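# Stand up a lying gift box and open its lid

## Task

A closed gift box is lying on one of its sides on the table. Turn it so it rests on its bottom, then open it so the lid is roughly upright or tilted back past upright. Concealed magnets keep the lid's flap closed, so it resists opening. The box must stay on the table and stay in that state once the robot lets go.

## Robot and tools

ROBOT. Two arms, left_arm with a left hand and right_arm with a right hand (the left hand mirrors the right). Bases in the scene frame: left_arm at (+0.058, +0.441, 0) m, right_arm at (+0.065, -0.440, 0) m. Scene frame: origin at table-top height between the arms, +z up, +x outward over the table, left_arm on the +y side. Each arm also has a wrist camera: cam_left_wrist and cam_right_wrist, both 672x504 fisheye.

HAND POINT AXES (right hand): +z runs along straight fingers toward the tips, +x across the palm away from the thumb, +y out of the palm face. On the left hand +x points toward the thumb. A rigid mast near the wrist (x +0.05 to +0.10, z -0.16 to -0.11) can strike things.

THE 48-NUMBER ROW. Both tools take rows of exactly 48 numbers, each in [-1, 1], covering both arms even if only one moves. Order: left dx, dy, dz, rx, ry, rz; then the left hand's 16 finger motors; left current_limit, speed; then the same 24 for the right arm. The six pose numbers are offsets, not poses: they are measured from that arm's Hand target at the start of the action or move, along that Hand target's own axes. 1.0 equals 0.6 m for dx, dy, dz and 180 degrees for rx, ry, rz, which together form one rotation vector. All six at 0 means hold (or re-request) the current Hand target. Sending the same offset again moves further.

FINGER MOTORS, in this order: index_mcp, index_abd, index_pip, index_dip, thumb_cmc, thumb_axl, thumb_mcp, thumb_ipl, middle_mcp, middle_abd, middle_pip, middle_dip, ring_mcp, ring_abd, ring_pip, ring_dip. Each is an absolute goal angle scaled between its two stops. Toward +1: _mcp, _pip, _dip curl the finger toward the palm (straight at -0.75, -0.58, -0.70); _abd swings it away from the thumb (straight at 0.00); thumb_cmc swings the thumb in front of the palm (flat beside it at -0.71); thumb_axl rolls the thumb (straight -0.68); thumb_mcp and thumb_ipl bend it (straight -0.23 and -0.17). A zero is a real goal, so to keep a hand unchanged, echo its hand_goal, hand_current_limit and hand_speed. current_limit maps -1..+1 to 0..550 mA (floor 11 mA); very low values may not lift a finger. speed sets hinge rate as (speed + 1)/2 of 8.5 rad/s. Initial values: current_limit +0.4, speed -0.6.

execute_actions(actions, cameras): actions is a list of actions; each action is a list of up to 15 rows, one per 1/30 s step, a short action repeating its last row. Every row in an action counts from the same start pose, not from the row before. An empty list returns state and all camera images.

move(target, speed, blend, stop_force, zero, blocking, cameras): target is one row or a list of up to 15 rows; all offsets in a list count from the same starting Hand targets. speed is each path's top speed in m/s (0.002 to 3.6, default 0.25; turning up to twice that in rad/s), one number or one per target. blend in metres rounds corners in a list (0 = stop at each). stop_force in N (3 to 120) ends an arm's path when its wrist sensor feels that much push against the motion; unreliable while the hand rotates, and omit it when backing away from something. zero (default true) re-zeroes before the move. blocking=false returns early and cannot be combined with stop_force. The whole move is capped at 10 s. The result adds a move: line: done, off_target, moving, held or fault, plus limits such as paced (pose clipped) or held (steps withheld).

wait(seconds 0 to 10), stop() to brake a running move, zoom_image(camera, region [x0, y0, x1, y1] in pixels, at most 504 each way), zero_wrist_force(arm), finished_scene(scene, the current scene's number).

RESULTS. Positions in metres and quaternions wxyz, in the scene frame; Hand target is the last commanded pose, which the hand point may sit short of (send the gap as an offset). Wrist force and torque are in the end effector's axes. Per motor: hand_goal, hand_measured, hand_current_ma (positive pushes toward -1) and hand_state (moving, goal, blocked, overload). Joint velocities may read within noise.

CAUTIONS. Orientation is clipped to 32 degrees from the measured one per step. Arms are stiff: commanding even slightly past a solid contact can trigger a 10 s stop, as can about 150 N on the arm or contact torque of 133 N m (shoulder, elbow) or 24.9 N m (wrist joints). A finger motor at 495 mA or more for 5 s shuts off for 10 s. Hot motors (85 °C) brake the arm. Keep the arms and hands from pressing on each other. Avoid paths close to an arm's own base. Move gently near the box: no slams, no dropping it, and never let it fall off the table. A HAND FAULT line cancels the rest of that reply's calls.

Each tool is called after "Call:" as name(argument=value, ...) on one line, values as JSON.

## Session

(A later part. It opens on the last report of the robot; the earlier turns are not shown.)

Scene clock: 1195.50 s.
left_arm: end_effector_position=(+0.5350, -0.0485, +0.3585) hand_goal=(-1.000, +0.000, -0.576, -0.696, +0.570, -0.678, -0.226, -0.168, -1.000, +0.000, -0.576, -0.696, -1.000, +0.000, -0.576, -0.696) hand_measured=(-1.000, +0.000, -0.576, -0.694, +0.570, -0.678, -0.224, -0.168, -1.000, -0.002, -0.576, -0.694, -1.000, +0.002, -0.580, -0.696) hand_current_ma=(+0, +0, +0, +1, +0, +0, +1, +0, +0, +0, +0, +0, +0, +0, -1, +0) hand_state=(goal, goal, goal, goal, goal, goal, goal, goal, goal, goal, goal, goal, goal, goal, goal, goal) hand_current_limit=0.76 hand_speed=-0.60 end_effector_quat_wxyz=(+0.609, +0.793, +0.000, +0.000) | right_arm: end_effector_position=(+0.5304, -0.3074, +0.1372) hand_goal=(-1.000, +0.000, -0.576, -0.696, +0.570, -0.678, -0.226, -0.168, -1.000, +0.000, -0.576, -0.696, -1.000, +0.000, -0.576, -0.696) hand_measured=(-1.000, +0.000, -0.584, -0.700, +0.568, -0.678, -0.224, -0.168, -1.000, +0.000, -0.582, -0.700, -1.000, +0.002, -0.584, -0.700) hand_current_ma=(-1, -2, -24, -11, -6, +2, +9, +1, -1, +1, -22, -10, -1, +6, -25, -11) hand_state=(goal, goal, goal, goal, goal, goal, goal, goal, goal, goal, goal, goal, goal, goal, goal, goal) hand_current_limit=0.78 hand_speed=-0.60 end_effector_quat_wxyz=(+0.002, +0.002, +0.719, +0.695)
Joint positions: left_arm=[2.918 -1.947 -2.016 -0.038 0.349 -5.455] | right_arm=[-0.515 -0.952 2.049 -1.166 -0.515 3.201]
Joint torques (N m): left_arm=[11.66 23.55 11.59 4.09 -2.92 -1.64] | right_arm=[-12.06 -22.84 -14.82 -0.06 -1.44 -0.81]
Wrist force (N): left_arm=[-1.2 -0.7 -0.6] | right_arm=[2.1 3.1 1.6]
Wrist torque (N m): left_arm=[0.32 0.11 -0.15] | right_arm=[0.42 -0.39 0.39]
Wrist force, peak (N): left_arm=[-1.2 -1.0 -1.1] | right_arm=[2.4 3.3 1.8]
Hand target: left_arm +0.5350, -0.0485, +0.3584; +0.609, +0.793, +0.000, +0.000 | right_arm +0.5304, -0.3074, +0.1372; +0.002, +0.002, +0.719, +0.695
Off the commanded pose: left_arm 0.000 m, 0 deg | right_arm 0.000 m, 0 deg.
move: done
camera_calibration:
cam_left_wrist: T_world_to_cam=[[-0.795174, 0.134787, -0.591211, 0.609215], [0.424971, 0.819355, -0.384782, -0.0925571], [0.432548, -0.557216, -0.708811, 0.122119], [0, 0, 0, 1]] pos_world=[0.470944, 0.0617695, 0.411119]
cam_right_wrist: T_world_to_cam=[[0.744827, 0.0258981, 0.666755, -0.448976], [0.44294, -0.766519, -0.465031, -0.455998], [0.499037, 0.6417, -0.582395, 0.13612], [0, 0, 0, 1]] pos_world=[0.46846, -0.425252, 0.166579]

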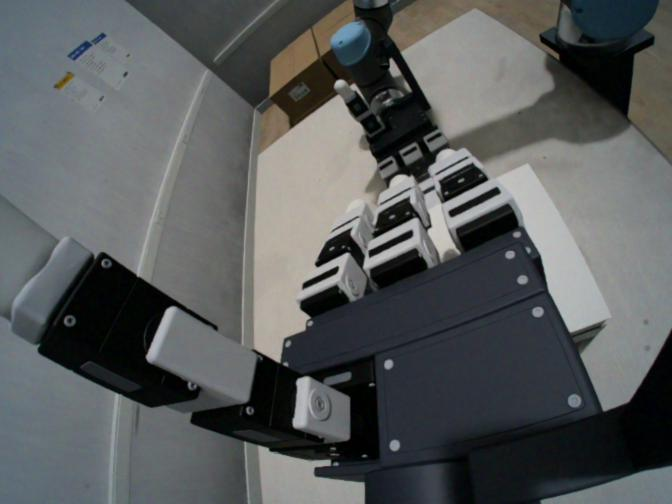

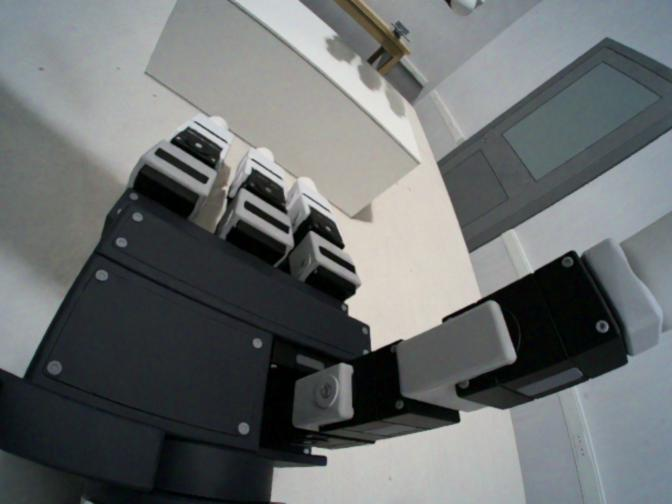

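Call:
move(target=[[0,-0.3511,-0.4244,0,0,0,-1,0,-0.576,-0.696,0.571,-0.678,-0.226,-0.168,-1,0,-0.576,-0.696,-1,0,-0.576,-0.696,0.76,-0.6,0,0,0,0,0,0,-1,0,-0.576,-0.696,0.571,-0.678,-0.226,-0.168,-1,0,-0.576,-0.696,-1,0,-0.576,-0.696,0.78,-0.6],[0,-0.3511,-0.4244,0,0,0,-1,0,-0.576,-0.696,0.571,-0.678,-0.226,-0.168,-1,0,-0.576,-0.696,-1,0,-0.576,-0.696,0.76,-0.6,0,0.0073,0.2098,0,0,0,-1,0,-0.576,-0.696,0.571,-0.678,-0.226,-0.168,-1,0,-0.576,-0.696,-1,0,-0.576,-0.696,0.78,-0.6]], speed=[0.15,0.05])

Call:
move(target=[0,0.0216,0.0805,0,0,0,-1,0,-0.576,-0.696,0.571,-0.678,-0.226,-0.168,-1,0,-0.576,-0.696,-1,0,-0.576,-0.696,0.76,-0.6,0,0,0,0,0,0,-1,0,-0.576,-0.696,0.571,-0.678,-0.226,-0.168,-1,0,-0.576,-0.696,-1,0,-0.576,-0.696,0.78,-0.6], speed=0.012, stop_force=5, cameras=["all"])

Scene clock: 1225.87 s.
left_arm: end_effector_position=(+0.5352, +0.2520, +0.2208) hand_goal=(-1.000, +0.000, -0.576, -0.696, +0.570, -0.678, -0.226, -0.168, -1.000, +0.000, -0.576, -0.696, -1.000, +0.000, -0.576, -0.696) hand_measured=(-1.000, +0.000, -0.576, -0.694, +0.570, -0.678, -0.224, -0.168, -1.000, -0.002, -0.576, -0.694, -1.000, +0.002, -0.580, -0.696) hand_current_ma=(+0, +0, +0, +1, +0, +0, +1, +0, +0, +0, +0, +0, +0, +0, -1, +0) hand_state=(goal, goal, goal, goal, goal, goal, goal, goal, goal, goal, goal, goal, goal, goal, goal, goal) hand_current_limit=0.76 hand_speed=-0.60 end_effector_quat_wxyz=(+0.609, +0.793, +0.000, +0.000) | right_arm: end_effector_position=(+0.5312, -0.1816, +0.1374) hand_goal=(-1.000, +0.000, -0.576, -0.696, +0.570, -0.678, -0.226, -0.168, -1.000, +0.000, -0.576, -0.696, -1.000, +0.000, -0.576, -0.696) hand_measured=(-1.000, -0.002, -0.584, -0.700, +0.568, -0.678, -0.224, -0.168, -1.000, +0.000, -0.582, -0.700, -1.000, +0.002, -0.584, -0.700) hand_current_ma=(-1, -6, -24, -10, -6, +2, +8, +1, -1, +1, -21, -10, -1, +6, -25, -11) hand_state=(goal, goal, goal, goal, goal, goal, goal, goal, goal, goal, goal, goal, goal, goal, goal, goal) hand_current_limit=0.78 hand_speed=-0.60 end_effector_quat_wxyz=(+0.002, +0.002, +0.719, +0.695)
Joint positions: left_arm=[3.569 -1.853 -2.119 -1.727 0.488 -3.671] | right_arm=[-0.24 -0.97 2.098 -1.268 -0.242 3.278]
Joint torques (N m): left_arm=[9.87 18.48 23.7 -1.75 0.53 2.05] | right_arm=[11.96 -50.92 -3.88 -2.29 2.57 2.04]
Wrist force (N): left_arm=[-1.1 -0.7 -0.7] | right_arm=[2.3 3.2 0.6]
Wrist torque (N m): left_arm=[0.29 0.07 -0.18] | right_arm=[0.47 -0.34 0.29]
Wrist force, peak (N): left_arm=[-1.3 -1.1 -1.4] | right_arm=[2.3 3.4 1.8]
Hand target: left_arm +0.5352, +0.2520, +0.2208; +0.609, +0.793, +0.000, +0.000 | right_arm +0.5313, -0.1815, +0.1374; +0.002, +0.002, +0.719, +0.695
Off the commanded pose: left_arm 0.000 m, 0 deg | right_arm 0.000 m, 0 deg.
move: done

Scene clock: 1230.80 s.
left_arm: end_effector_position=(+0.5351, +0.2076, +0.2208) hand_goal=(-1.000, +0.000, -0.576, -0.696, +0.570, -0.678, -0.226, -0.168, -1.000, +0.000, -0.576, -0.696, -1.000, +0.000, -0.576, -0.696) hand_measured=(-1.000, -0.002, -0.578, -0.694, +0.570, -0.678, -0.224, -0.168, -1.000, -0.002, -0.578, -0.694, -1.000, +0.002, -0.580, -0.696) hand_current_ma=(+0, +0, +0, +0, +0, +0, +1, +0, +0, +0, -1, +0, +0, +0, -2, +0) hand_state=(goal, goal, goal, goal, goal, goal, goal, goal, goal, goal, goal, goal, goal, goal, goal, goal) hand_current_limit=0.76 hand_speed=-0.60 end_effector_quat_wxyz=(+0.609, +0.793, +0.000, +0.000) | right_arm: end_effector_position=(+0.5313, -0.1815, +0.1374) hand_goal=(-1.000, +0.000, -0.576, -0.696, +0.570, -0.678, -0.226, -0.168, -1.000, +0.000, -0.576, -0.696, -1.000, +0.000, -0.576, -0.696) hand_measured=(-1.000, -0.002, -0.582, -0.700, +0.568, -0.678, -0.224, -0.168, -1.000, +0.000, -0.582, -0.700, -1.000, +0.002, -0.584, -0.700) hand_current_ma=(-1, -6, -23, -10, -6, +2, +8, +1, -1, +1, -21, -10, -1, +6, -24, -10) hand_state=(goal, goal, goal, goal, goal, goal, goal, goal, goal, goal, goal, goal, goal, goal, goal, goal) hand_current_limit=0.78 hand_speed=-0.60 end_effector_quat_wxyz=(+0.002, +0.002, +0.719, +0.695)
Joint positions: left_arm=[3.474 -1.844 -2.158 -1.579 0.412 -3.801] | right_arm=[-0.24 -0.97 2.098 -1.268 -0.241 3.278]
Joint torques (N m): left_arm=[11.44 20.83 22.87 -1.41 0.49 1.94] | right_arm=[11.5 -46.55 -3.18 -0.63 2.45 1.75]
Wrist force (N): left_arm=[-1.4 1.0 -4.6] | right_arm=[2.6 4.0 -2.9]
Wrist torque (N m): left_arm=[0.65 -0.02 -0.23] | right_arm=[0.85 -0.27 0.34]
Wrist force, peak (N): left_arm=[-1.1 1.9 -12.4] | right_arm=[2.6 4.6 -6.9]
Hand target: left_arm +0.5351, +0.2076, +0.2208; +0.609, +0.793, +0.000, +0.000 (not the last commanded pose) | right_arm +0.5313, -0.1815, +0.1374; +0.002, +0.002, +0.719, +0.695
Off the commanded pose: left_arm 0.006 m, 0 deg | right_arm 0.000 m, 0 deg.
move: contact (left_arm)
camera_calibration:
cam_left_wrist: T_world_to_cam=[[-0.795147, 0.134719, -0.591263, 0.493528], [0.425039, 0.819246, -0.38494, -0.355378], [0.432531, -0.557394, -0.708682, 0.167232], [0, 0, 0, 1]] pos_world=[0.471144, 0.317868, 0.273519]
cam_right_wrist: T_world_to_cam=[[0.74476, 0.0258993, 0.66683, -0.452946], [0.442966, -0.766546, -0.464961, -0.359787], [0.499113, 0.641667, -0.582365, 0.0549967], [0, 0, 0, 1]] pos_world=[0.46926, -0.299352, 0.166779]

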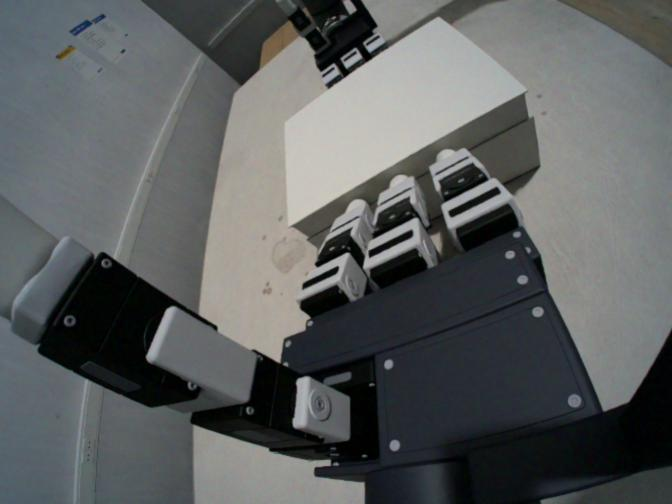

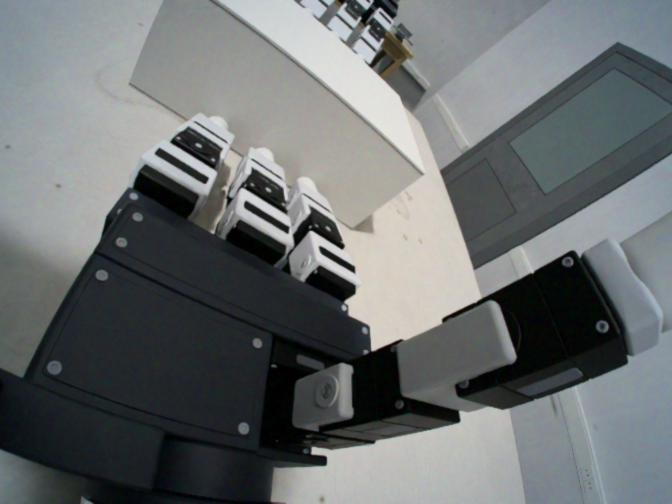

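Call:
move(target=[[0,0.0471,0.0102,0,0,0,-1,0,-0.576,-0.696,0.571,-0.678,-0.226,-0.168,-1,0,-0.576,-0.696,-1,0,-0.576,-0.696,0.76,-0.6,0,-0.0001,-0.0042,0,0,0,-1,0,-0.576,-0.696,0.571,-0.678,-0.226,-0.168,-1,0,-0.576,-0.696,-1,0,-0.576,-0.696,0.78,-0.6],[0,0.0929,0.0246,0,0,0,-1,0,-0.576,-0.696,0.571,-0.678,-0.226,-0.168,-1,0,-0.576,-0.696,-1,0,-0.576,-0.696,0.76,-0.6,0,-0.0003,-0.0085,0,0,0,-1,0,-0.576,-0.696,0.571,-0.678,-0.226,-0.168,-1,0,-0.576,-0.696,-1,0,-0.576,-0.696,0.78,-0.6],[0,0.1364,0.045,0,0,0,-1,0,-0.576,-0.696,0.571,-0.678,-0.226,-0.168,-1,0,-0.576,-0.696,-1,0,-0.576,-0.696,0.76,-0.6,0,-0.0005,-0.0138,0,0,0,-1,0,-0.576,-0.696,0.571,-0.678,-0.226,-0.168,-1,0,-0.576,-0.696,-1,0,-0.576,-0.696,0.78,-0.6],[0,0.177,0.0708,0,0,0,-1,0,-0.576,-0.696,0.571,-0.678,-0.226,-0.168,-1,0,-0.576,-0.696,-1,0,-0.576,-0.696,0.76,-0.6,0,-0.0007,-0.0196,0,0,0,-1,0,-0.576,-0.696,0.571,-0.678,-0.226,-0.168,-1,0,-0.576,-0.696,-1,0,-0.576,-0.696,0.78,-0.6],[0,0.2138,0.1018,0,0,0,-1,0,-0.576,-0.696,0.571,-0.678,-0.226,-0.168,-1,0,-0.576,-0.696,-1,0,-0.576,-0.696,0.76,-0.6,0,-0.0009,-0.0268,0,0,0,-1,0,-0.576,-0.696,0.571,-0.678,-0.226,-0.168,-1,0,-0.576,-0.696,-1,0,-0.576,-0.696,0.78,-0.6],[0,0.2463,0.1373,0,0,0,-1,0,-0.576,-0.696,0.571,-0.678,-0.226,-0.168,-1,0,-0.576,-0.696,-1,0,-0.576,-0.696,0.76,-0.6,0,-0.0013,-0.0361,0,0,0,-1,0,-0.576,-0.696,0.571,-0.678,-0.226,-0.168,-1,0,-0.576,-0.696,-1,0,-0.576,-0.696,0.78,-0.6]], speed=0.03, blend=[0.003,0.003,0.003,0.003,0.003,0], cameras=["all"])

Call:
zoom_image(camera="cam_left_wrist", region=[270, 0, 600, 260])

Scene clock: 1259.87 s.
left_arm: end_effector_position=(+0.5350, +0.0898, +0.3423) hand_goal=(-1.000, +0.000, -0.576, -0.696, +0.570, -0.678, -0.226, -0.168, -1.000, +0.000, -0.576, -0.696, -1.000, +0.000, -0.576, -0.696) hand_measured=(-1.000, -0.002, -0.582, -0.700, +0.570, -0.678, -0.224, -0.168, -1.000, -0.002, -0.584, -0.700, -1.000, +0.002, -0.582, -0.700) hand_current_ma=(+0, +0, -2, -1, +0, +0, +1, +0, +0, +0, -4, -1, +0, +0, -3, -1) hand_state=(goal, goal, goal, goal, goal, goal, goal, goal, goal, goal, goal, goal, goal, goal, goal, goal) hand_current_limit=0.76 hand_speed=-0.60 end_effector_quat_wxyz=(+0.609, +0.793, +0.000, +0.000) | right_arm: end_effector_position=(+0.5311, -0.2031, +0.1373) hand_goal=(-1.000, +0.000, -0.576, -0.696, +0.570, -0.678, -0.226, -0.168, -1.000, +0.000, -0.576, -0.696, -1.000, +0.000, -0.576, -0.696) hand_measured=(-1.000, -0.002, -0.594, -0.704, +0.568, -0.678, -0.224, -0.168, -1.000, +0.000, -0.592, -0.704, -1.000, +0.002, -0.594, -0.704) hand_current_ma=(-1, -5, -63, -25, -6, +2, +8, +1, -1, +1, -61, -28, -1, +5, -65, -27) hand_state=(goal, goal, goal, goal, goal, goal, goal, goal, goal, goal, goal, goal, goal, goal, goal, goal) hand_current_limit=0.78 hand_speed=-0.60 end_effector_quat_wxyz=(+0.002, +0.002, +0.719, +0.695)
Joint positions: left_arm=[3.211 -1.673 -2.141 -1.118 0.268 -4.486] | right_arm=[-0.289 -0.969 2.094 -1.242 -0.291 3.254]
Joint torques (N m): left_arm=[-12.62 13.35 13.69 4.19 -3.31 -1.8] | right_arm=[-12.81 -22.14 -15.35 2.91 -1.9 -0.82]
Wrist force (N): left_arm=[-1.3 -0.5 -1.9] | right_arm=[2.1 -0.8 0.6]
Wrist torque (N m): left_arm=[0.45 -0.04 -0.13] | right_arm=[0.84 -0.41 0.29]
Wrist force, peak (N): left_arm=[-1.4 0.1 -12.7] | right_arm=[2.7 3.8 -7.6]
Hand target: left_arm +0.5350, +0.0898, +0.3423; +0.609, +0.793, +0.000, +0.000 | right_arm +0.5311, -0.2031, +0.1373; +0.002, +0.002, +0.719, +0.695
Off the commanded pose: left_arm 0.000 m, 0 deg | right_arm 0.000 m, 0 deg.
move: done
camera_calibration:
cam_left_wrist: T_world_to_cam=[[-0.795138, 0.134941, -0.591224, 0.58102], [0.425248, 0.819129, -0.384958, -0.212247], [0.432342, -0.557512, -0.708704, 0.187825], [0, 0, 0, 1]] pos_world=[0.471044, 0.200169, 0.394919]
cam_right_wrist: T_world_to_cam=[[0.74476, 0.0258993, 0.66683, -0.452171], [0.442966, -0.766546, -0.464961, -0.376302], [0.499113, 0.641667, -0.582365, 0.0688983], [0, 0, 0, 1]] pos_world=[0.46906, -0.320952, 0.166679]

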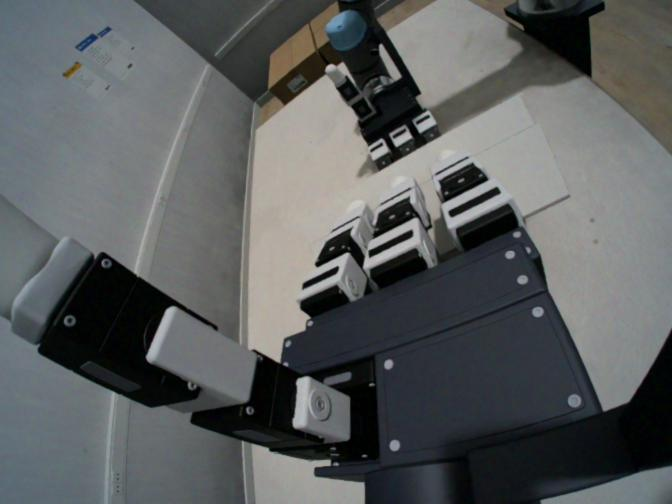

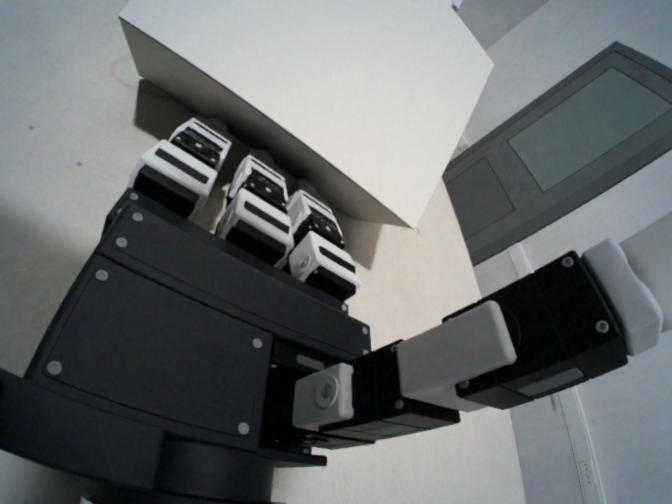

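Scaled by 1.527 from the camera's 672x504 image, which has a finer 960x720 frame.

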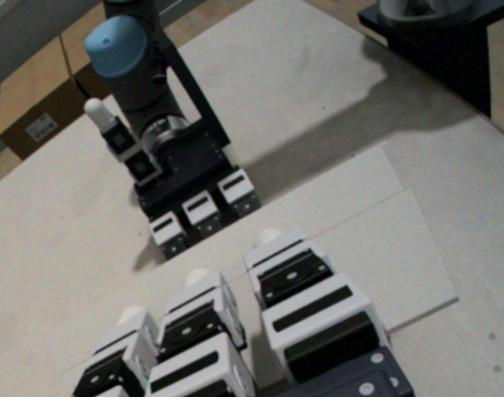

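Call:
move(target=[[0,0,0,0,0,0,-1,0,-0.576,-0.696,0.571,-0.678,-0.226,-0.168,-1,0,-0.576,-0.696,-1,0,-0.576,-0.696,0.76,-0.6,0,-0.0027,-0.0783,0,0,0,-1,0,-0.576,-0.696,0.571,-0.678,-0.226,-0.168,-1,0,-0.576,-0.696,-1,0,-0.576,-0.696,0.78,-0.6],[0,0.0274,0.0394,0,0,0,-1,0,-0.576,-0.696,0.571,-0.678,-0.226,-0.168,-1,0,-0.576,-0.696,-1,0,-0.576,-0.696,0.76,-0.6,0,-0.0027,-0.0783,0,0,0,-1,0,-0.576,-0.696,0.571,-0.678,-0.226,-0.168,-1,0,-0.576,-0.696,-1,0,-0.576,-0.696,0.78,-0.6],[0,0.0497,0.0819,0,0,0,-1,0,-0.576,-0.696,0.571,-0.678,-0.226,-0.168,-1,0,-0.576,-0.696,-1,0,-0.576,-0.696,0.76,-0.6,0,-0.0027,-0.0783,0,0,0,-1,0,-0.576,-0.696,0.571,-0.678,-0.226,-0.168,-1,0,-0.576,-0.696,-1,0,-0.576,-0.696,0.78,-0.6]], speed=[0.05,0.03,0.03], blend=[0,0.003,0], cameras=["all"])

Call:
zoom_image(camera="cam_left_wrist", region=[270, 0, 600, 260])

Scene clock: 1281.23 s.
left_arm: end_effector_position=(+0.5350, +0.0347, +0.3584) hand_goal=(-1.000, +0.000, -0.576, -0.696, +0.570, -0.678, -0.226, -0.168, -1.000, +0.000, -0.576, -0.696, -1.000, +0.000, -0.576, -0.696) hand_measured=(-1.000, -0.002, -0.582, -0.700, +0.570, -0.678, -0.224, -0.168, -1.000, -0.002, -0.582, -0.700, -1.000, +0.002, -0.582, -0.700) hand_current_ma=(+0, +0, -2, -1, +0, +0, +1, +0, +0, +0, -3, -1, +0, +0, -3, -1) hand_state=(goal, goal, goal, goal, goal, goal, goal, goal, goal, goal, goal, goal, goal, goal, goal, goal) hand_current_limit=0.76 hand_speed=-0.60 end_effector_quat_wxyz=(+0.609, +0.793, +0.000, +0.000) | right_arm: end_effector_position=(+0.5308, -0.2502, +0.1373) hand_goal=(-1.000, +0.000, -0.576, -0.696, +0.570, -0.678, -0.226, -0.168, -1.000, +0.000, -0.576, -0.696, -1.000, +0.000, -0.576, -0.696) hand_measured=(-1.000, -0.002, -0.584, -0.700, +0.568, -0.678, -0.224, -0.168, -1.000, +0.000, -0.582, -0.700, -1.000, +0.002, -0.584, -0.700) hand_current_ma=(-1, -5, -24, -11, -6, +2, +8, +1, -1, +1, -22, -10, -1, +5, -25, -11) hand_state=(goal, goal, goal, goal, goal, goal, goal, goal, goal, goal, goal, goal, goal, goal, goal, goal) hand_current_limit=0.78 hand_speed=-0.60 end_effector_quat_wxyz=(+0.002, +0.002, +0.719, +0.695)
Joint positions: left_arm=[3.09 -1.758 -2.131 -0.597 0.269 -4.947] | right_arm=[-0.394 -0.964 2.081 -1.204 -0.395 3.222]
Joint torques (N m): left_arm=[-12.55 17.29 12.57 4.37 -0.33 -1.49] | right_arm=[-12.88 -21.42 -15.13 2.81 -1.92 -0.95]
Wrist force (N): left_arm=[-1.5 -0.4 -0.7] | right_arm=[2.1 3.3 1.6]
Wrist torque (N m): left_arm=[0.30 0.15 -0.11] | right_arm=[0.45 -0.36 0.38]
Wrist force, peak (N): left_arm=[-1.4 -0.3 -2.3] | right_arm=[2.5 3.3 1.5]
Hand target: left_arm +0.5350, +0.0346, +0.3584; +0.609, +0.793, +0.000, +0.000 | right_arm +0.5308, -0.2502, +0.1373; +0.002, +0.002, +0.719, +0.695
Off the commanded pose: left_arm 0.000 m, 0 deg | right_arm 0.000 m, 0 deg.
move: done
camera_calibration:
cam_left_wrist: T_world_to_cam=[[-0.795139, 0.135022, -0.591205, 0.597968], [0.425278, 0.819142, -0.384897, -0.160875], [0.432311, -0.557473, -0.708753, 0.16849], [0, 0, 0, 1]] pos_world=[0.471044, 0.144969, 0.411019]
cam_right_wrist: T_world_to_cam=[[0.74476, 0.0258993, 0.66683, -0.450661], [0.442966, -0.766546, -0.464961, -0.41232], [0.499113, 0.641667, -0.582365, 0.0992123], [0, 0, 0, 1]] pos_world=[0.46876, -0.368052, 0.166579]

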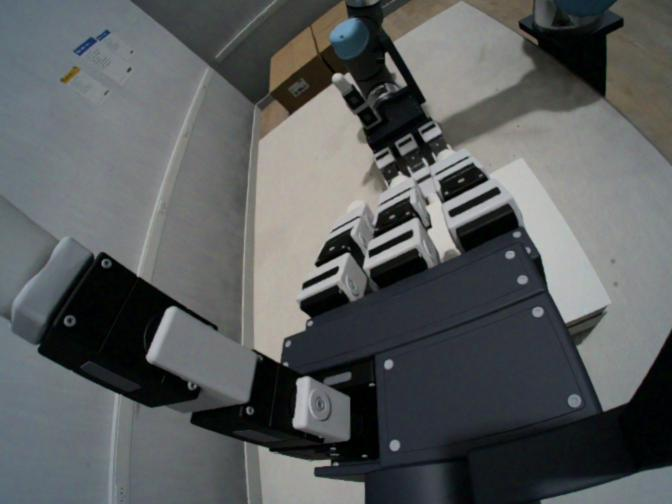

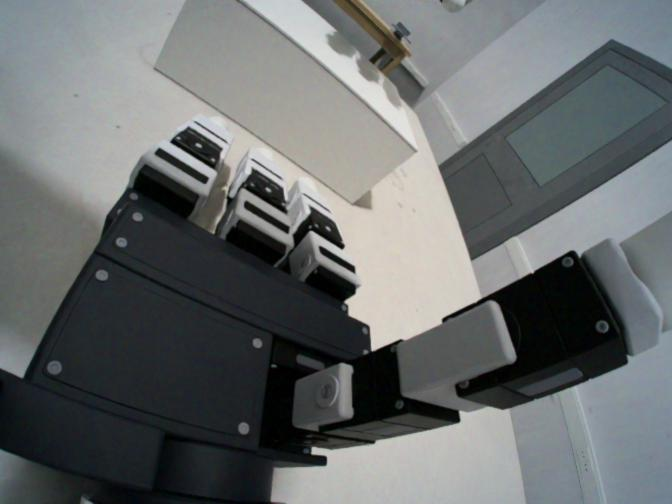

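Scaled by 1.527 from the camera's 672x504 image, which has a finer 960x720 frame.

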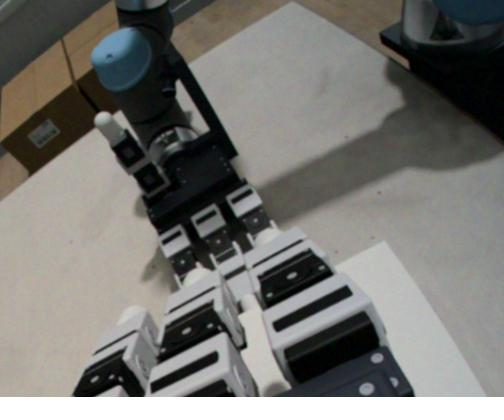

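Call:
move(target=[[0,-0.3153,-0.2907,0,0,0,-1,0,-0.576,-0.696,0.571,-0.678,-0.226,-0.168,-1,0,-0.576,-0.696,-1,0,-0.576,-0.696,0.76,-0.6,0,0,0,0,0,0,-1,0,-0.576,-0.696,0.571,-0.678,-0.226,-0.168,-1,0,-0.576,-0.696,-1,0,-0.576,-0.696,0.78,-0.6],[0,-0.3153,-0.2907,0,0,0,-1,0,-0.576,-0.696,0.571,-0.678,-0.226,-0.168,-1,0,-0.576,-0.696,-1,0,-0.576,-0.696,0.76,-0.6,0,0.004,0.1143,0,0,0,-1,0,-0.576,-0.696,0.571,-0.678,-0.226,-0.168,-1,0,-0.576,-0.696,-1,0,-0.576,-0.696,0.78,-0.6]], speed=[0.15,0.05])

Call:
move(target=[0,0.0216,0.0805,0,0,0,-1,0,-0.576,-0.696,0.571,-0.678,-0.226,-0.168,-1,0,-0.576,-0.696,-1,0,-0.576,-0.696,0.76,-0.6,0,0,0,0,0,0,-1,0,-0.576,-0.696,0.571,-0.678,-0.226,-0.168,-1,0,-0.576,-0.696,-1,0,-0.576,-0.696,0.78,-0.6], speed=0.012, stop_force=5, cameras=["all"])

Scene clock: 1305.20 s.
left_arm: end_effector_position=(+0.5352, +0.2520, +0.2207) hand_goal=(-1.000, +0.000, -0.576, -0.696, +0.570, -0.678, -0.226, -0.168, -1.000, +0.000, -0.576, -0.696, -1.000, +0.000, -0.576, -0.696) hand_measured=(-1.000, -0.002, -0.582, -0.700, +0.570, -0.678, -0.224, -0.168, -1.000, -0.002, -0.582, -0.700, -1.000, +0.002, -0.582, -0.700) hand_current_ma=(+0, +0, -2, -1, +0, +0, +1, +0, +0, +0, -3, -1, +0, +0, -3, -1) hand_state=(goal, goal, goal, goal, goal, goal, goal, goal, goal, goal, goal, goal, goal, goal, goal, goal) hand_current_limit=0.76 hand_speed=-0.60 end_effector_quat_wxyz=(+0.609, +0.793, +0.000, +0.000) | right_arm: end_effector_position=(+0.5312, -0.1817, +0.1374) hand_goal=(-1.000, +0.000, -0.576, -0.696, +0.570, -0.678, -0.226, -0.168, -1.000, +0.000, -0.576, -0.696, -1.000, +0.000, -0.576, -0.696) hand_measured=(-1.000, -0.002, -0.582, -0.700, +0.568, -0.678, -0.224, -0.168, -1.000, +0.000, -0.582, -0.698, -1.000, +0.002, -0.584, -0.700) hand_current_ma=(-1, -5, -22, -9, -6, +2, +8, +1, -1, +1, -21, -9, -1, +5, -24, -9) hand_state=(goal, goal, goal, goal, goal, goal, goal, goal, goal, goal, goal, goal, goal, goal, goal, goal) hand_current_limit=0.78 hand_speed=-0.60 end_effector_quat_wxyz=(+0.002, +0.002, +0.719, +0.695)
Joint positions: left_arm=[3.569 -1.853 -2.118 -1.727 0.488 -3.67] | right_arm=[-0.24 -0.97 2.098 -1.268 -0.242 3.278]
Joint torques (N m): left_arm=[13.18 18.51 23.66 -1.66 0.41 2.02] | right_arm=[12.85 -49.99 -3.09 -2.46 2.37 2.06]
Wrist force (N): left_arm=[-1.1 -0.6 -0.9] | right_arm=[2.5 3.2 0.6]
Wrist torque (N m): left_arm=[0.31 0.06 -0.19] | right_arm=[0.44 -0.36 0.30]
Wrist force, peak (N): left_arm=[-1.1 -1.3 -1.3] | right_arm=[2.3 3.5 1.5]
Hand target: left_arm +0.5352, +0.2520, +0.2207; +0.609, +0.793, +0.000, +0.000 | right_arm +0.5313, -0.1815, +0.1374; +0.002, +0.002, +0.719, +0.695
Off the commanded pose: left_arm 0.000 m, 0 deg | right_arm 0.000 m, 0 deg.
move: done

Scene clock: 1310.20 s.
left_arm: end_effector_position=(+0.5351, +0.2072, +0.2208) hand_goal=(-1.000, +0.000, -0.576, -0.696, +0.570, -0.678, -0.226, -0.168, -1.000, +0.000, -0.576, -0.696, -1.000, +0.000, -0.576, -0.696) hand_measured=(-1.000, -0.002, -0.582, -0.700, +0.570, -0.678, -0.224, -0.168, -1.000, -0.002, -0.584, -0.700, -1.000, +0.002, -0.584, -0.700) hand_current_ma=(+0, +0, -3, -1, +0, +0, +1, +0, +0, +0, -3, -1, +0, +0, -4, -1) hand_state=(goal, goal, goal, goal, goal, goal, goal, goal, goal, goal, goal, goal, goal, goal, goal, goal) hand_current_limit=0.76 hand_speed=-0.60 end_effector_quat_wxyz=(+0.609, +0.793, +0.000, +0.000) | right_arm: end_effector_position=(+0.5313, -0.1815, +0.1374) hand_goal=(-1.000, +0.000, -0.576, -0.696, +0.570, -0.678, -0.226, -0.168, -1.000, +0.000, -0.576, -0.696, -1.000, +0.000, -0.576, -0.696) hand_measured=(-1.000, -0.002, -0.582, -0.700, +0.568, -0.678, -0.224, -0.168, -1.000, +0.000, -0.582, -0.698, -1.000, +0.002, -0.582, -0.698) hand_current_ma=(-1, -5, -22, -9, -6, +2, +8, +1, -1, +1, -20, -9, -1, +5, -23, -9) hand_state=(goal, goal, goal, goal, goal, goal, goal, goal, goal, goal, goal, goal, goal, goal, goal, goal) hand_current_limit=0.78 hand_speed=-0.60 end_effector_quat_wxyz=(+0.002, +0.002, +0.719, +0.695)
Joint positions: left_arm=[3.473 -1.844 -2.159 -1.577 0.411 -3.802] | right_arm=[-0.24 -0.97 2.098 -1.268 -0.242 3.278]
Joint torques (N m): left_arm=[12.57 21.5 22.57 -1.34 0.25 2.03] | right_arm=[11.53 -45.96 -3.76 -0.49 2.17 1.88]
Wrist force (N): left_arm=[-1.4 0.3 -4.9] | right_arm=[2.3 3.8 -3.8]
Wrist torque (N m): left_arm=[0.79 -0.09 -0.26] | right_arm=[0.90 -0.24 0.31]
Wrist force, peak (N): left_arm=[-1.6 1.4 -13.2] | right_arm=[2.3 4.8 -8.3]
Hand target: left_arm +0.5351, +0.2072, +0.2208; +0.609, +0.793, +0.000, +0.000 (not the last commanded pose) | right_arm +0.5313, -0.1815, +0.1374; +0.002, +0.002, +0.719, +0.695
Off the commanded pose: left_arm 0.005 m, 0 deg | right_arm 0.000 m, 0 deg.
move: contact (left_arm)
camera_calibration:
cam_left_wrist: T_world_to_cam=[[-0.795161, 0.134784, -0.591229, 0.493499], [0.42512, 0.819171, -0.385008, -0.355085], [0.432425, -0.557487, -0.708673, 0.167015], [0, 0, 0, 1]] pos_world=[0.471144, 0.317468, 0.273419]
cam_right_wrist: T_world_to_cam=[[0.744761, 0.025897, 0.666829, -0.452947], [0.442964, -0.766546, -0.464963, -0.359786], [0.499113, 0.641667, -0.582365, 0.0549967], [0, 0, 0, 1]] pos_world=[0.46926, -0.299352, 0.166779]

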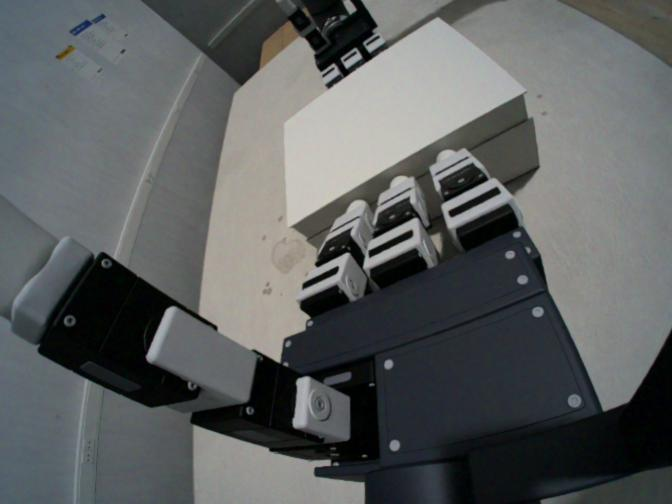

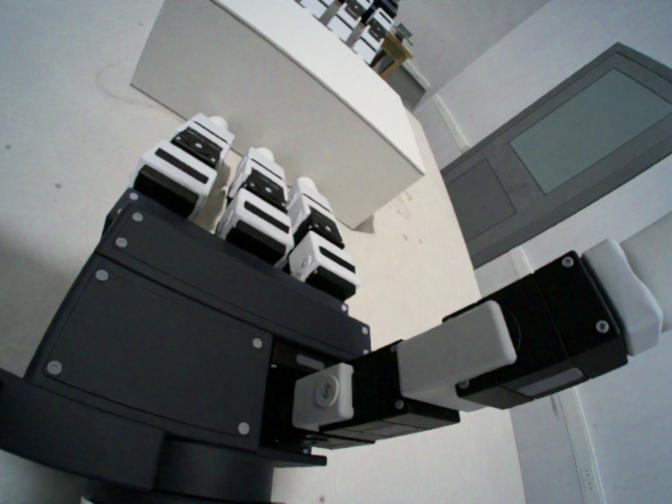

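Call:
move(target=[[0,0.0471,0.0102,0,0,0,-1,0,-0.576,-0.696,0.571,-0.678,-0.226,-0.168,-1,0,-0.576,-0.696,-1,0,-0.576,-0.696,0.76,-0.6,0,-0.0001,-0.0042,0,0,0,-1,0,-0.576,-0.696,0.571,-0.678,-0.226,-0.168,-1,0,-0.576,-0.696,-1,0,-0.576,-0.696,0.78,-0.6],[0,0.0929,0.0246,0,0,0,-1,0,-0.576,-0.696,0.571,-0.678,-0.226,-0.168,-1,0,-0.576,-0.696,-1,0,-0.576,-0.696,0.76,-0.6,0,-0.0003,-0.0085,0,0,0,-1,0,-0.576,-0.696,0.571,-0.678,-0.226,-0.168,-1,0,-0.576,-0.696,-1,0,-0.576,-0.696,0.78,-0.6],[0,0.1364,0.045,0,0,0,-1,0,-0.576,-0.696,0.571,-0.678,-0.226,-0.168,-1,0,-0.576,-0.696,-1,0,-0.576,-0.696,0.76,-0.6,0,-0.0005,-0.0138,0,0,0,-1,0,-0.576,-0.696,0.571,-0.678,-0.226,-0.168,-1,0,-0.576,-0.696,-1,0,-0.576,-0.696,0.78,-0.6],[0,0.177,0.0708,0,0,0,-1,0,-0.576,-0.696,0.571,-0.678,-0.226,-0.168,-1,0,-0.576,-0.696,-1,0,-0.576,-0.696,0.76,-0.6,0,-0.0007,-0.0196,0,0,0,-1,0,-0.576,-0.696,0.571,-0.678,-0.226,-0.168,-1,0,-0.576,-0.696,-1,0,-0.576,-0.696,0.78,-0.6],[0,0.2138,0.1018,0,0,0,-1,0,-0.576,-0.696,0.571,-0.678,-0.226,-0.168,-1,0,-0.576,-0.696,-1,0,-0.576,-0.696,0.76,-0.6,0,-0.0009,-0.0268,0,0,0,-1,0,-0.576,-0.696,0.571,-0.678,-0.226,-0.168,-1,0,-0.576,-0.696,-1,0,-0.576,-0.696,0.78,-0.6],[0,0.2463,0.1373,0,0,0,-1,0,-0.576,-0.696,0.571,-0.678,-0.226,-0.168,-1,0,-0.576,-0.696,-1,0,-0.576,-0.696,0.76,-0.6,0,-0.0013,-0.0361,0,0,0,-1,0,-0.576,-0.696,0.571,-0.678,-0.226,-0.168,-1,0,-0.576,-0.696,-1,0,-0.576,-0.696,0.78,-0.6],[0,0.2737,0.1767,0,0,0,-1,0,-0.576,-0.696,0.571,-0.678,-0.226,-0.168,-1,0,-0.576,-0.696,-1,0,-0.576,-0.696,0.76,-0.6,0,-0.0016,-0.0466,0,0,0,-1,0,-0.576,-0.696,0.571,-0.678,-0.226,-0.168,-1,0,-0.576,-0.696,-1,0,-0.576,-0.696,0.78,-0.6],[0,0.296,0.2192,0,0,0,-1,0,-0.576,-0.696,0.571,-0.678,-0.226,-0.168,-1,0,-0.576,-0.696,-1,0,-0.576,-0.696,0.76,-0.6,0,-0.0022,-0.0624,0,0,0,-1,0,-0.576,-0.696,0.571,-0.678,-0.226,-0.168,-1,0,-0.576,-0.696,-1,0,-0.576,-0.696,0.78,-0.6]], speed=0.03, blend=[0.003,0.003,0.003,0.003,0.003,0.003,0.003,0], cameras=["all"])

Call:
zoom_image(camera="cam_left_wrist", region=[270, 0, 600, 260])

Scene clock: 1339.47 s.
left_arm: end_effector_position=(+0.5349, +0.0342, +0.3583) hand_goal=(-1.000, +0.000, -0.576, -0.696, +0.570, -0.678, -0.226, -0.168, -1.000, +0.000, -0.576, -0.696, -1.000, +0.000, -0.576, -0.696) hand_measured=(-0.994, +0.000, -0.570, -0.694, +0.570, -0.678, -0.224, -0.168, -0.994, -0.002, -0.572, -0.696, -0.994, +0.002, -0.570, -0.694) hand_current_ma=(+3, +0, +2, +1, +0, +0, +1, +0, +3, +0, +1, +0, +3, +0, +2, +1) hand_state=(goal, goal, goal, goal, goal, goal, goal, goal, goal, goal, goal, goal, goal, goal, goal, goal) hand_current_limit=0.76 hand_speed=-0.60 end_effector_quat_wxyz=(+0.609, +0.793, +0.000, +0.000) | right_arm: end_effector_position=(+0.5310, -0.2190, +0.1373) hand_goal=(-1.000, +0.000, -0.576, -0.696, +0.570, -0.678, -0.226, -0.168, -1.000, +0.000, -0.576, -0.696, -1.000, +0.000, -0.576, -0.696) hand_measured=(-1.000, -0.002, -0.608, -0.712, +0.568, -0.678, -0.224, -0.168, -1.000, +0.000, -0.608, -0.712, -1.000, +0.002, -0.608, -0.712) hand_current_ma=(-1, -5, -128, -58, -6, +2, +8, +1, -1, +1, -122, -59, -1, +4, -125, -56) hand_state=(goal, goal, blocked, goal, goal, goal, goal, goal, goal, goal, blocked, goal, goal, goal, blocked, goal) hand_current_limit=0.78 hand_speed=-0.60 end_effector_quat_wxyz=(+0.002, +0.002, +0.719, +0.695)
Joint positions: left_arm=[3.089 -1.759 -2.131 -0.593 0.269 -4.949] | right_arm=[-0.325 -0.968 2.091 -1.227 -0.326 3.241]
Joint torques (N m): left_arm=[-14.11 15.59 11.02 4.21 0.72 -1.57] | right_arm=[-12.63 -23.29 -15.08 3.47 -1.74 -1.05]
Wrist force (N): left_arm=[-1.6 3.0 -3.4] | right_arm=[1.8 -4.5 0.1]
Wrist torque (N m): left_arm=[0.33 -0.01 -0.23] | right_arm=[1.26 -0.33 0.17]
Wrist force, peak (N): left_arm=[-1.4 0.4 -15.2] | right_arm=[2.7 4.5 -9.4]
Hand target: left_arm +0.5349, +0.0342, +0.3583; +0.609, +0.793, +0.000, +0.000 | right_arm +0.5310, -0.2190, +0.1373; +0.002, +0.002, +0.719, +0.695
Off the commanded pose: left_arm 0.000 m, 0 deg | right_arm 0.000 m, 0 deg.
move: done
camera_calibration:
cam_left_wrist: T_world_to_cam=[[-0.795128, 0.135054, -0.591213, 0.598015], [0.425375, 0.819046, -0.384992, -0.160539], [0.432236, -0.557605, -0.708695, 0.168297], [0, 0, 0, 1]] pos_world=[0.471044, 0.144568, 0.411019]
cam_right_wrist: T_world_to_cam=[[0.74476, 0.0258993, 0.66683, -0.451685], [0.442966, -0.766546, -0.464961, -0.388446], [0.499113, 0.641667, -0.582365, 0.0791507], [0, 0, 0, 1]] pos_world=[0.46896, -0.336852, 0.166679]

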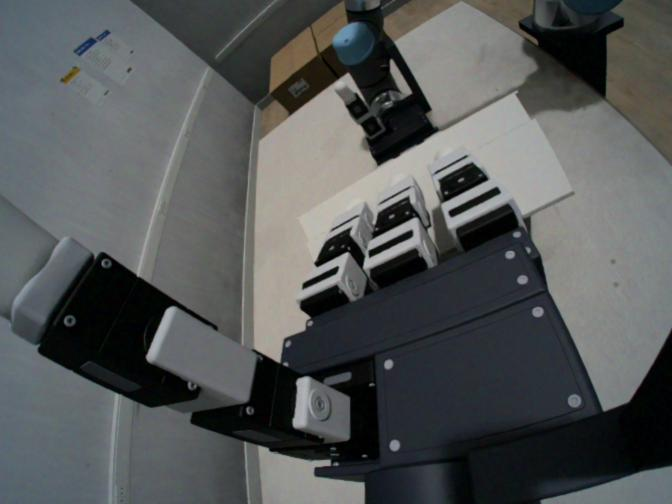

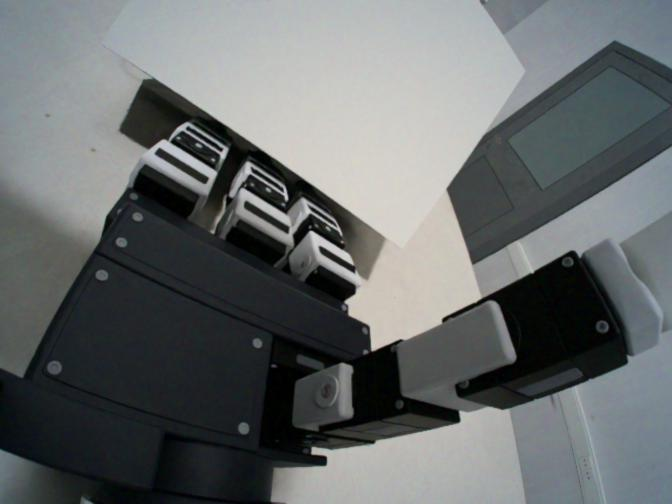

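Scaled by 1.527 from the camera's 672x504 image, which has a finer 960x720 frame.

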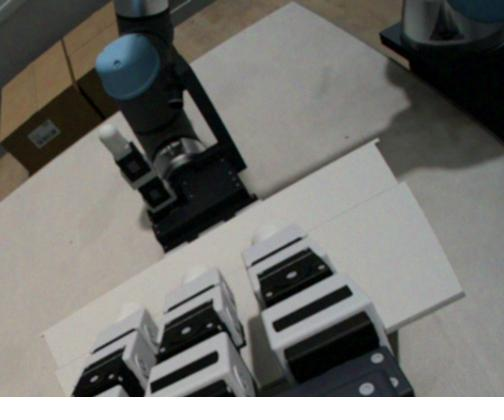

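Call:
move(target=[[0,0.0164,0.0453,0,0,0,-1,0,-0.576,-0.696,0.571,-0.678,-0.226,-0.168,-1,0,-0.576,-0.696,-1,0,-0.576,-0.696,0.76,-0.6,0,-0.0006,-0.0175,0,0,0,-1,0,-0.576,-0.696,0.571,-0.678,-0.226,-0.168,-1,0,-0.576,-0.696,-1,0,-0.576,-0.696,0.78,-0.6]], speed=0.02, cameras=["all"])

Call:
zoom_image(camera="cam_left_wrist", region=[270, 0, 600, 260])

Scene clock: 1350.00 s.
left_arm: end_effector_position=(+0.5349, +0.0054, +0.3608) hand_goal=(-1.000, +0.000, -0.576, -0.696, +0.570, -0.678, -0.226, -0.168, -1.000, +0.000, -0.576, -0.696, -1.000, +0.000, -0.576, -0.696) hand_measured=(-0.982, +0.000, -0.562, -0.688, +0.570, -0.678, -0.224, -0.168, -0.982, -0.002, -0.564, -0.690, -0.982, +0.002, -0.562, -0.688) hand_current_ma=(+16, +0, +9, +4, +0, +0, +1, +0, +17, +0, +8, +2, +16, +0, +11, +4) hand_state=(goal, goal, goal, goal, goal, goal, goal, goal, goal, goal, goal, goal, goal, goal, goal, goal) hand_current_limit=0.76 hand_speed=-0.60 end_effector_quat_wxyz=(+0.609, +0.793, +0.000, +0.000) | right_arm: end_effector_position=(+0.5309, -0.2295, +0.1373) hand_goal=(-1.000, +0.000, -0.576, -0.696, +0.570, -0.678, -0.226, -0.168, -1.000, +0.000, -0.576, -0.696, -1.000, +0.000, -0.576, -0.696) hand_measured=(-1.000, -0.002, -0.616, -0.716, +0.568, -0.678, -0.224, -0.168, -1.000, +0.000, -0.614, -0.716, -1.000, +0.002, -0.614, -0.714) hand_current_ma=(-1, -5, -159, -75, -6, +2, +8, +1, -1, +1, -152, -75, -1, +4, -155, -68) hand_state=(goal, goal, blocked, goal, goal, goal, goal, goal, goal, goal, blocked, goal, goal, goal, blocked, goal) hand_current_limit=0.78 hand_speed=-0.60 end_effector_quat_wxyz=(+0.002, +0.002, +0.719, +0.695)
Joint positions: left_arm=[3.028 -1.825 -2.102 -0.353 0.289 -5.16] | right_arm=[-0.349 -0.967 2.088 -1.219 -0.35 3.234]
Joint torques (N m): left_arm=[-14.02 16.48 24.31 3.77 1.39 -1.75] | right_arm=[-13.03 -23.6 -15.21 3.7 -1.81 -0.95]
Wrist force (N): left_arm=[-1.8 5.5 -3.9] | right_arm=[1.7 -6.6 0.1]
Wrist torque (N m): left_arm=[0.24 -0.06 -0.33] | right_arm=[1.45 -0.31 0.11]
Wrist force, peak (N): left_arm=[-1.8 6.0 -3.8] | right_arm=[2.0 -6.8 -0.1]
Hand target: left_arm +0.5349, +0.0054, +0.3608; +0.609, +0.793, +0.000, +0.000 | right_arm +0.5309, -0.2295, +0.1373; +0.002, +0.002, +0.719, +0.695
Off the commanded pose: left_arm 0.000 m, 0 deg | right_arm 0.000 m, 0 deg.
move: done
camera_calibration:
cam_left_wrist: T_world_to_cam=[[-0.795138, 0.134941, -0.591224, 0.603267], [0.425248, 0.819129, -0.384958, -0.135948], [0.432342, -0.557512, -0.708704, 0.153925], [0, 0, 0, 1]] pos_world=[0.470944, 0.115769, 0.413419]
cam_right_wrist: T_world_to_cam=[[0.74476, 0.0258993, 0.66683, -0.451413], [0.442966, -0.766546, -0.464961, -0.396495], [0.499113, 0.641667, -0.582365, 0.0858882], [0, 0, 0, 1]] pos_world=[0.46896, -0.347352, 0.166679]

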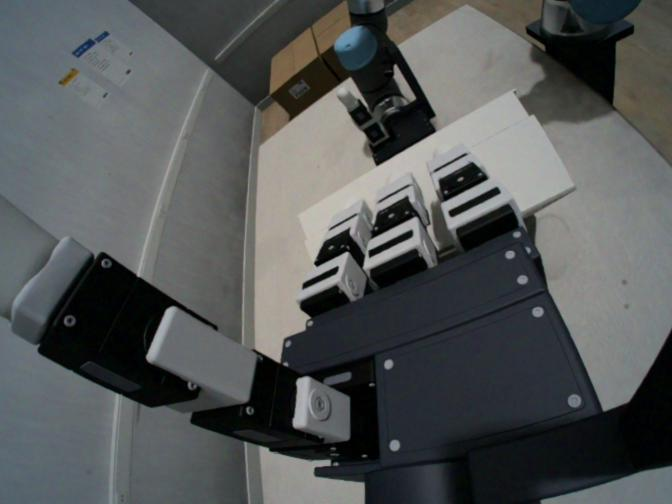

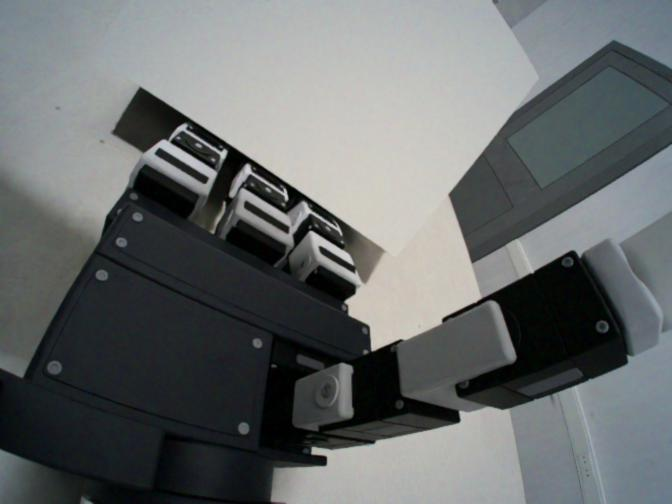

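Scaled by 1.527 from the camera's 672x504 image, which has a finer 960x720 frame.

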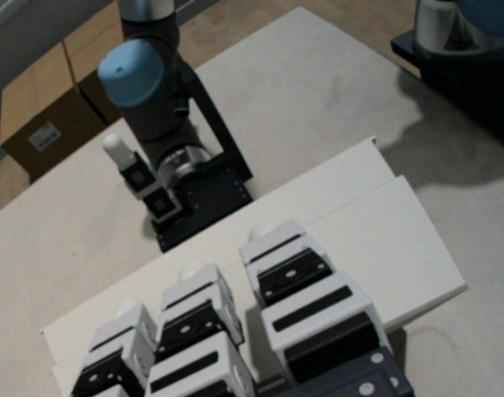

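Call:
move(target=[[0,0.0104,0.0469,0,0,0,-1,0,-0.576,-0.696,0.571,-0.678,-0.226,-0.168,-1,0,-0.576,-0.696,-1,0,-0.576,-0.696,0.76,-0.6,0,-0.0003,-0.0083,0,0,0,-1,0,-0.576,-0.696,0.571,-0.678,-0.226,-0.168,-1,0,-0.576,-0.696,-1,0,-0.576,-0.696,0.78,-0.6]], speed=0.02, cameras=["all"])

Call:
zoom_image(camera="cam_left_wrist", region=[270, 0, 600, 260])

Scene clock: 1361.23 s.
left_arm: end_effector_position=(+0.5349, -0.0233, +0.3596) hand_goal=(-1.000, +0.000, -0.576, -0.696, +0.570, -0.678, -0.226, -0.168, -1.000, +0.000, -0.576, -0.696, -1.000, +0.000, -0.576, -0.696) hand_measured=(-0.926, +0.002, -0.528, -0.668, +0.570, -0.678, -0.224, -0.168, -0.922, +0.002, -0.530, -0.674, -0.928, +0.004, -0.522, -0.666) hand_current_ma=(+158, +0, +73, +32, +0, +0, +1, +0, +174, +0, +69, +21, +151, +1, +89, +34) hand_state=(blocked, goal, blocked, blocked, goal, goal, goal, goal, blocked, goal, blocked, blocked, blocked, goal, blocked, blocked) hand_current_limit=0.76 hand_speed=-0.60 end_effector_quat_wxyz=(+0.609, +0.793, +0.000, +0.000) | right_arm: end_effector_position=(+0.5309, -0.2345, +0.1373) hand_goal=(-1.000, +0.000, -0.576, -0.696, +0.570, -0.678, -0.226, -0.168, -1.000, +0.000, -0.576, -0.696, -1.000, +0.000, -0.576, -0.696) hand_measured=(-1.000, -0.002, -0.584, -0.700, +0.568, -0.678, -0.224, -0.168, -1.000, +0.000, -0.584, -0.700, -1.000, +0.002, -0.584, -0.700) hand_current_ma=(-2, -5, -28, -11, -6, +2, +8, +1, -2, +1, -25, -10, -2, +4, -26, -11) hand_state=(goal, goal, goal, goal, goal, goal, goal, goal, goal, goal, goal, goal, goal, goal, goal, goal) hand_current_limit=0.78 hand_speed=-0.60 end_effector_quat_wxyz=(+0.002, +0.002, +0.719, +0.695)
Joint positions: left_arm=[2.968 -1.894 -2.06 -0.162 0.318 -5.333] | right_arm=[-0.36 -0.967 2.086 -1.215 -0.361 3.231]
Joint torques (N m): left_arm=[-16.85 12.09 18.51 1.77 4.33 -1.67] | right_arm=[-9.22 -27.94 -15.14 4.89 -1.64 -1.1]
Wrist force (N): left_arm=[-1.9 16.6 -15.3] | right_arm=[1.3 -20.8 -7.7]
Wrist torque (N m): left_arm=[0.36 -0.40 -0.60] | right_arm=[1.94 -0.27 -0.08]
Wrist force, peak (N): left_arm=[-1.8 17.3 -15.5] | right_arm=[1.2 -20.9 -7.8]
Hand target: left_arm +0.5349, -0.0234, +0.3596; +0.609, +0.793, +0.000, +0.000 | right_arm +0.5309, -0.2345, +0.1373; +0.002, +0.002, +0.719, +0.695
Off the commanded pose: left_arm 0.000 m, 0 deg | right_arm 0.000 m, 0 deg.
move: done
camera_calibration:
cam_left_wrist: T_world_to_cam=[[-0.795138, 0.134941, -0.591224, 0.606444], [0.425248, 0.819129, -0.384958, -0.112819], [0.432342, -0.557512, -0.708704, 0.137018], [0, 0, 0, 1]] pos_world=[0.470944, 0.0869685, 0.412219]
cam_right_wrist: T_world_to_cam=[[0.74476, 0.0258993, 0.66683, -0.451209], [0.442966, -0.766546, -0.464961, -0.400283], [0.499113, 0.641667, -0.582365, 0.0891465], [0, 0, 0, 1]] pos_world=[0.46886, -0.352352, 0.166679]

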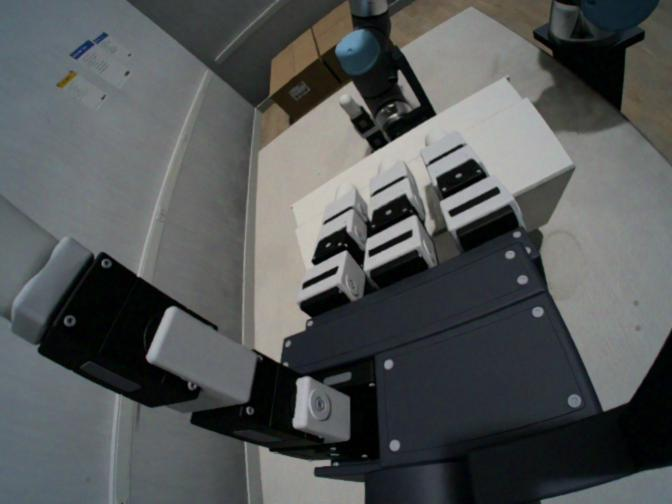

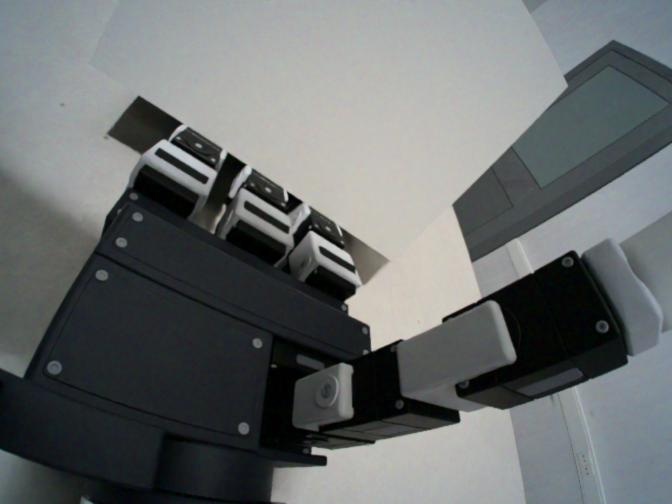

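Scaled by 1.527 from the camera's 672x504 image, which has a finer 960x720 frame.

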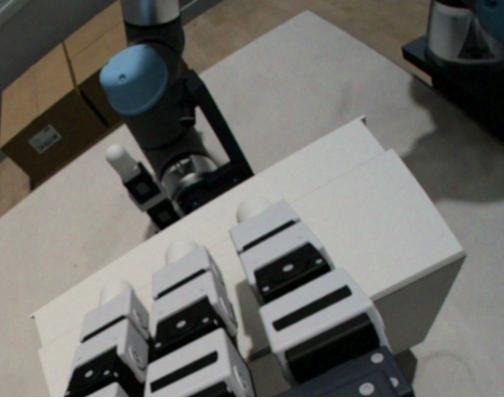

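Call:
move(target=[0,0.0129,-0.0035,0,0,0,-1,0,-0.576,-0.696,0.571,-0.678,-0.226,-0.168,-1,0,-0.576,-0.696,-1,0,-0.576,-0.696,0.76,-0.6,0,0,0,0,0,0,-1,0,-0.576,-0.696,0.571,-0.678,-0.226,-0.168,-1,0,-0.576,-0.696,-1,0,-0.576,-0.696,0.78,-0.6], speed=0.02, cameras=["cam_left_wrist"])

Call:
zoom_image(camera="cam_left_wrist", region=[270, 0, 600, 260])

Scene clock: 1366.80 s.
left_arm: end_effector_position=(+0.5349, -0.0234, +0.3674) hand_goal=(-1.000, +0.000, -0.576, -0.696, +0.570, -0.678, -0.226, -0.168, -1.000, +0.000, -0.576, -0.696, -1.000, +0.000, -0.576, -0.696) hand_measured=(-0.966, +0.002, -0.548, -0.676, +0.570, -0.678, -0.224, -0.168, -0.964, +0.002, -0.550, -0.682, -0.966, +0.004, -0.544, -0.676) hand_current_ma=(+46, +1, +29, +17, +0, +0, +1, +0, +51, +1, +27, +10, +44, +1, +36, +17) hand_state=(blocked, goal, blocked, goal, goal, goal, goal, goal, blocked, goal, blocked, goal, blocked, goal, blocked, goal) hand_current_limit=0.76 hand_speed=-0.60 end_effector_quat_wxyz=(+0.609, +0.793, +0.000, +0.000) | right_arm: end_effector_position=(+0.5309, -0.2345, +0.1373) hand_goal=(-1.000, +0.000, -0.576, -0.696, +0.570, -0.678, -0.226, -0.168, -1.000, +0.000, -0.576, -0.696, -1.000, +0.000, -0.576, -0.696) hand_measured=(-1.000, -0.002, -0.584, -0.700, +0.568, -0.678, -0.224, -0.168, -1.000, +0.000, -0.582, -0.700, -1.000, +0.002, -0.584, -0.700) hand_current_ma=(-2, -5, -25, -11, -6, +2, +8, +1, -2, +1, -22, -10, -1, +4, -25, -11) hand_state=(goal, goal, goal, goal, goal, goal, goal, goal, goal, goal, goal, goal, goal, goal, goal, goal) hand_current_limit=0.78 hand_speed=-0.60 end_effector_quat_wxyz=(+0.002, +0.002, +0.719, +0.695)
Joint positions: left_arm=[2.968 -1.879 -2.054 -0.182 0.318 -5.334] | right_arm=[-0.36 -0.967 2.086 -1.215 -0.361 3.231]
Joint torques (N m): left_arm=[-7.34 30.94 24.08 -0.87 -1.06 2.09] | right_arm=[-8.9 -28.59 -15.04 0.44 -1.74 -0.99]
Wrist force (N): left_arm=[-1.7 5.4 -7.0] | right_arm=[1.6 -7.1 -2.5]
Wrist torque (N m): left_arm=[0.55 -0.20 -0.35] | right_arm=[1.10 -0.39 0.20]
Wrist force, peak (N): left_arm=[-2.3 17.3 -15.5] | right_arm=[1.1 -21.0 -7.7]
Hand target: left_arm +0.5349, -0.0234, +0.3676; +0.609, +0.793, +0.000, +0.000 | right_arm +0.5309, -0.2345, +0.1373; +0.002, +0.002, +0.719, +0.695
Off the commanded pose: left_arm 0.000 m, 0 deg | right_arm 0.000 m, 0 deg.
move: done
camera_calibration:
cam_left_wrist: T_world_to_cam=[[-0.795191, 0.134819, -0.591182, 0.611132], [0.425172, 0.819102, -0.385097, -0.109681], [0.43232, -0.55758, -0.708664, 0.142617], [0, 0, 0, 1]] pos_world=[0.470944, 0.0869678, 0.420119]
Images, in order (width x height): cam_left_wrist 672x504.

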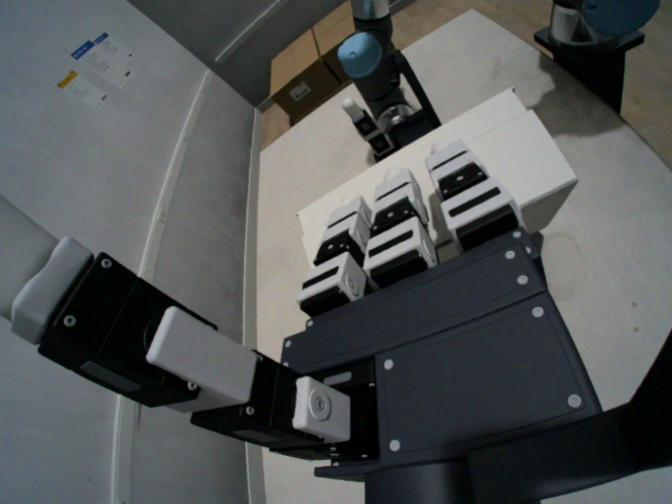

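Scaled by 1.527 from the camera's 672x504 image, which has a finer 960x720 frame.

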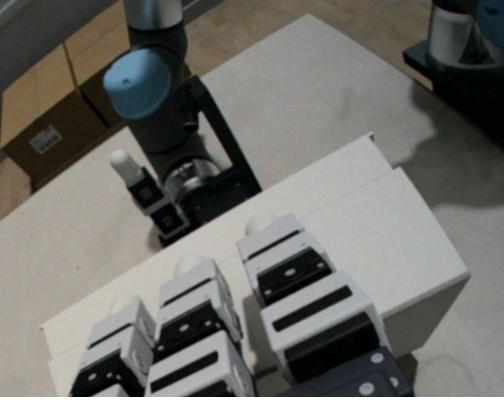

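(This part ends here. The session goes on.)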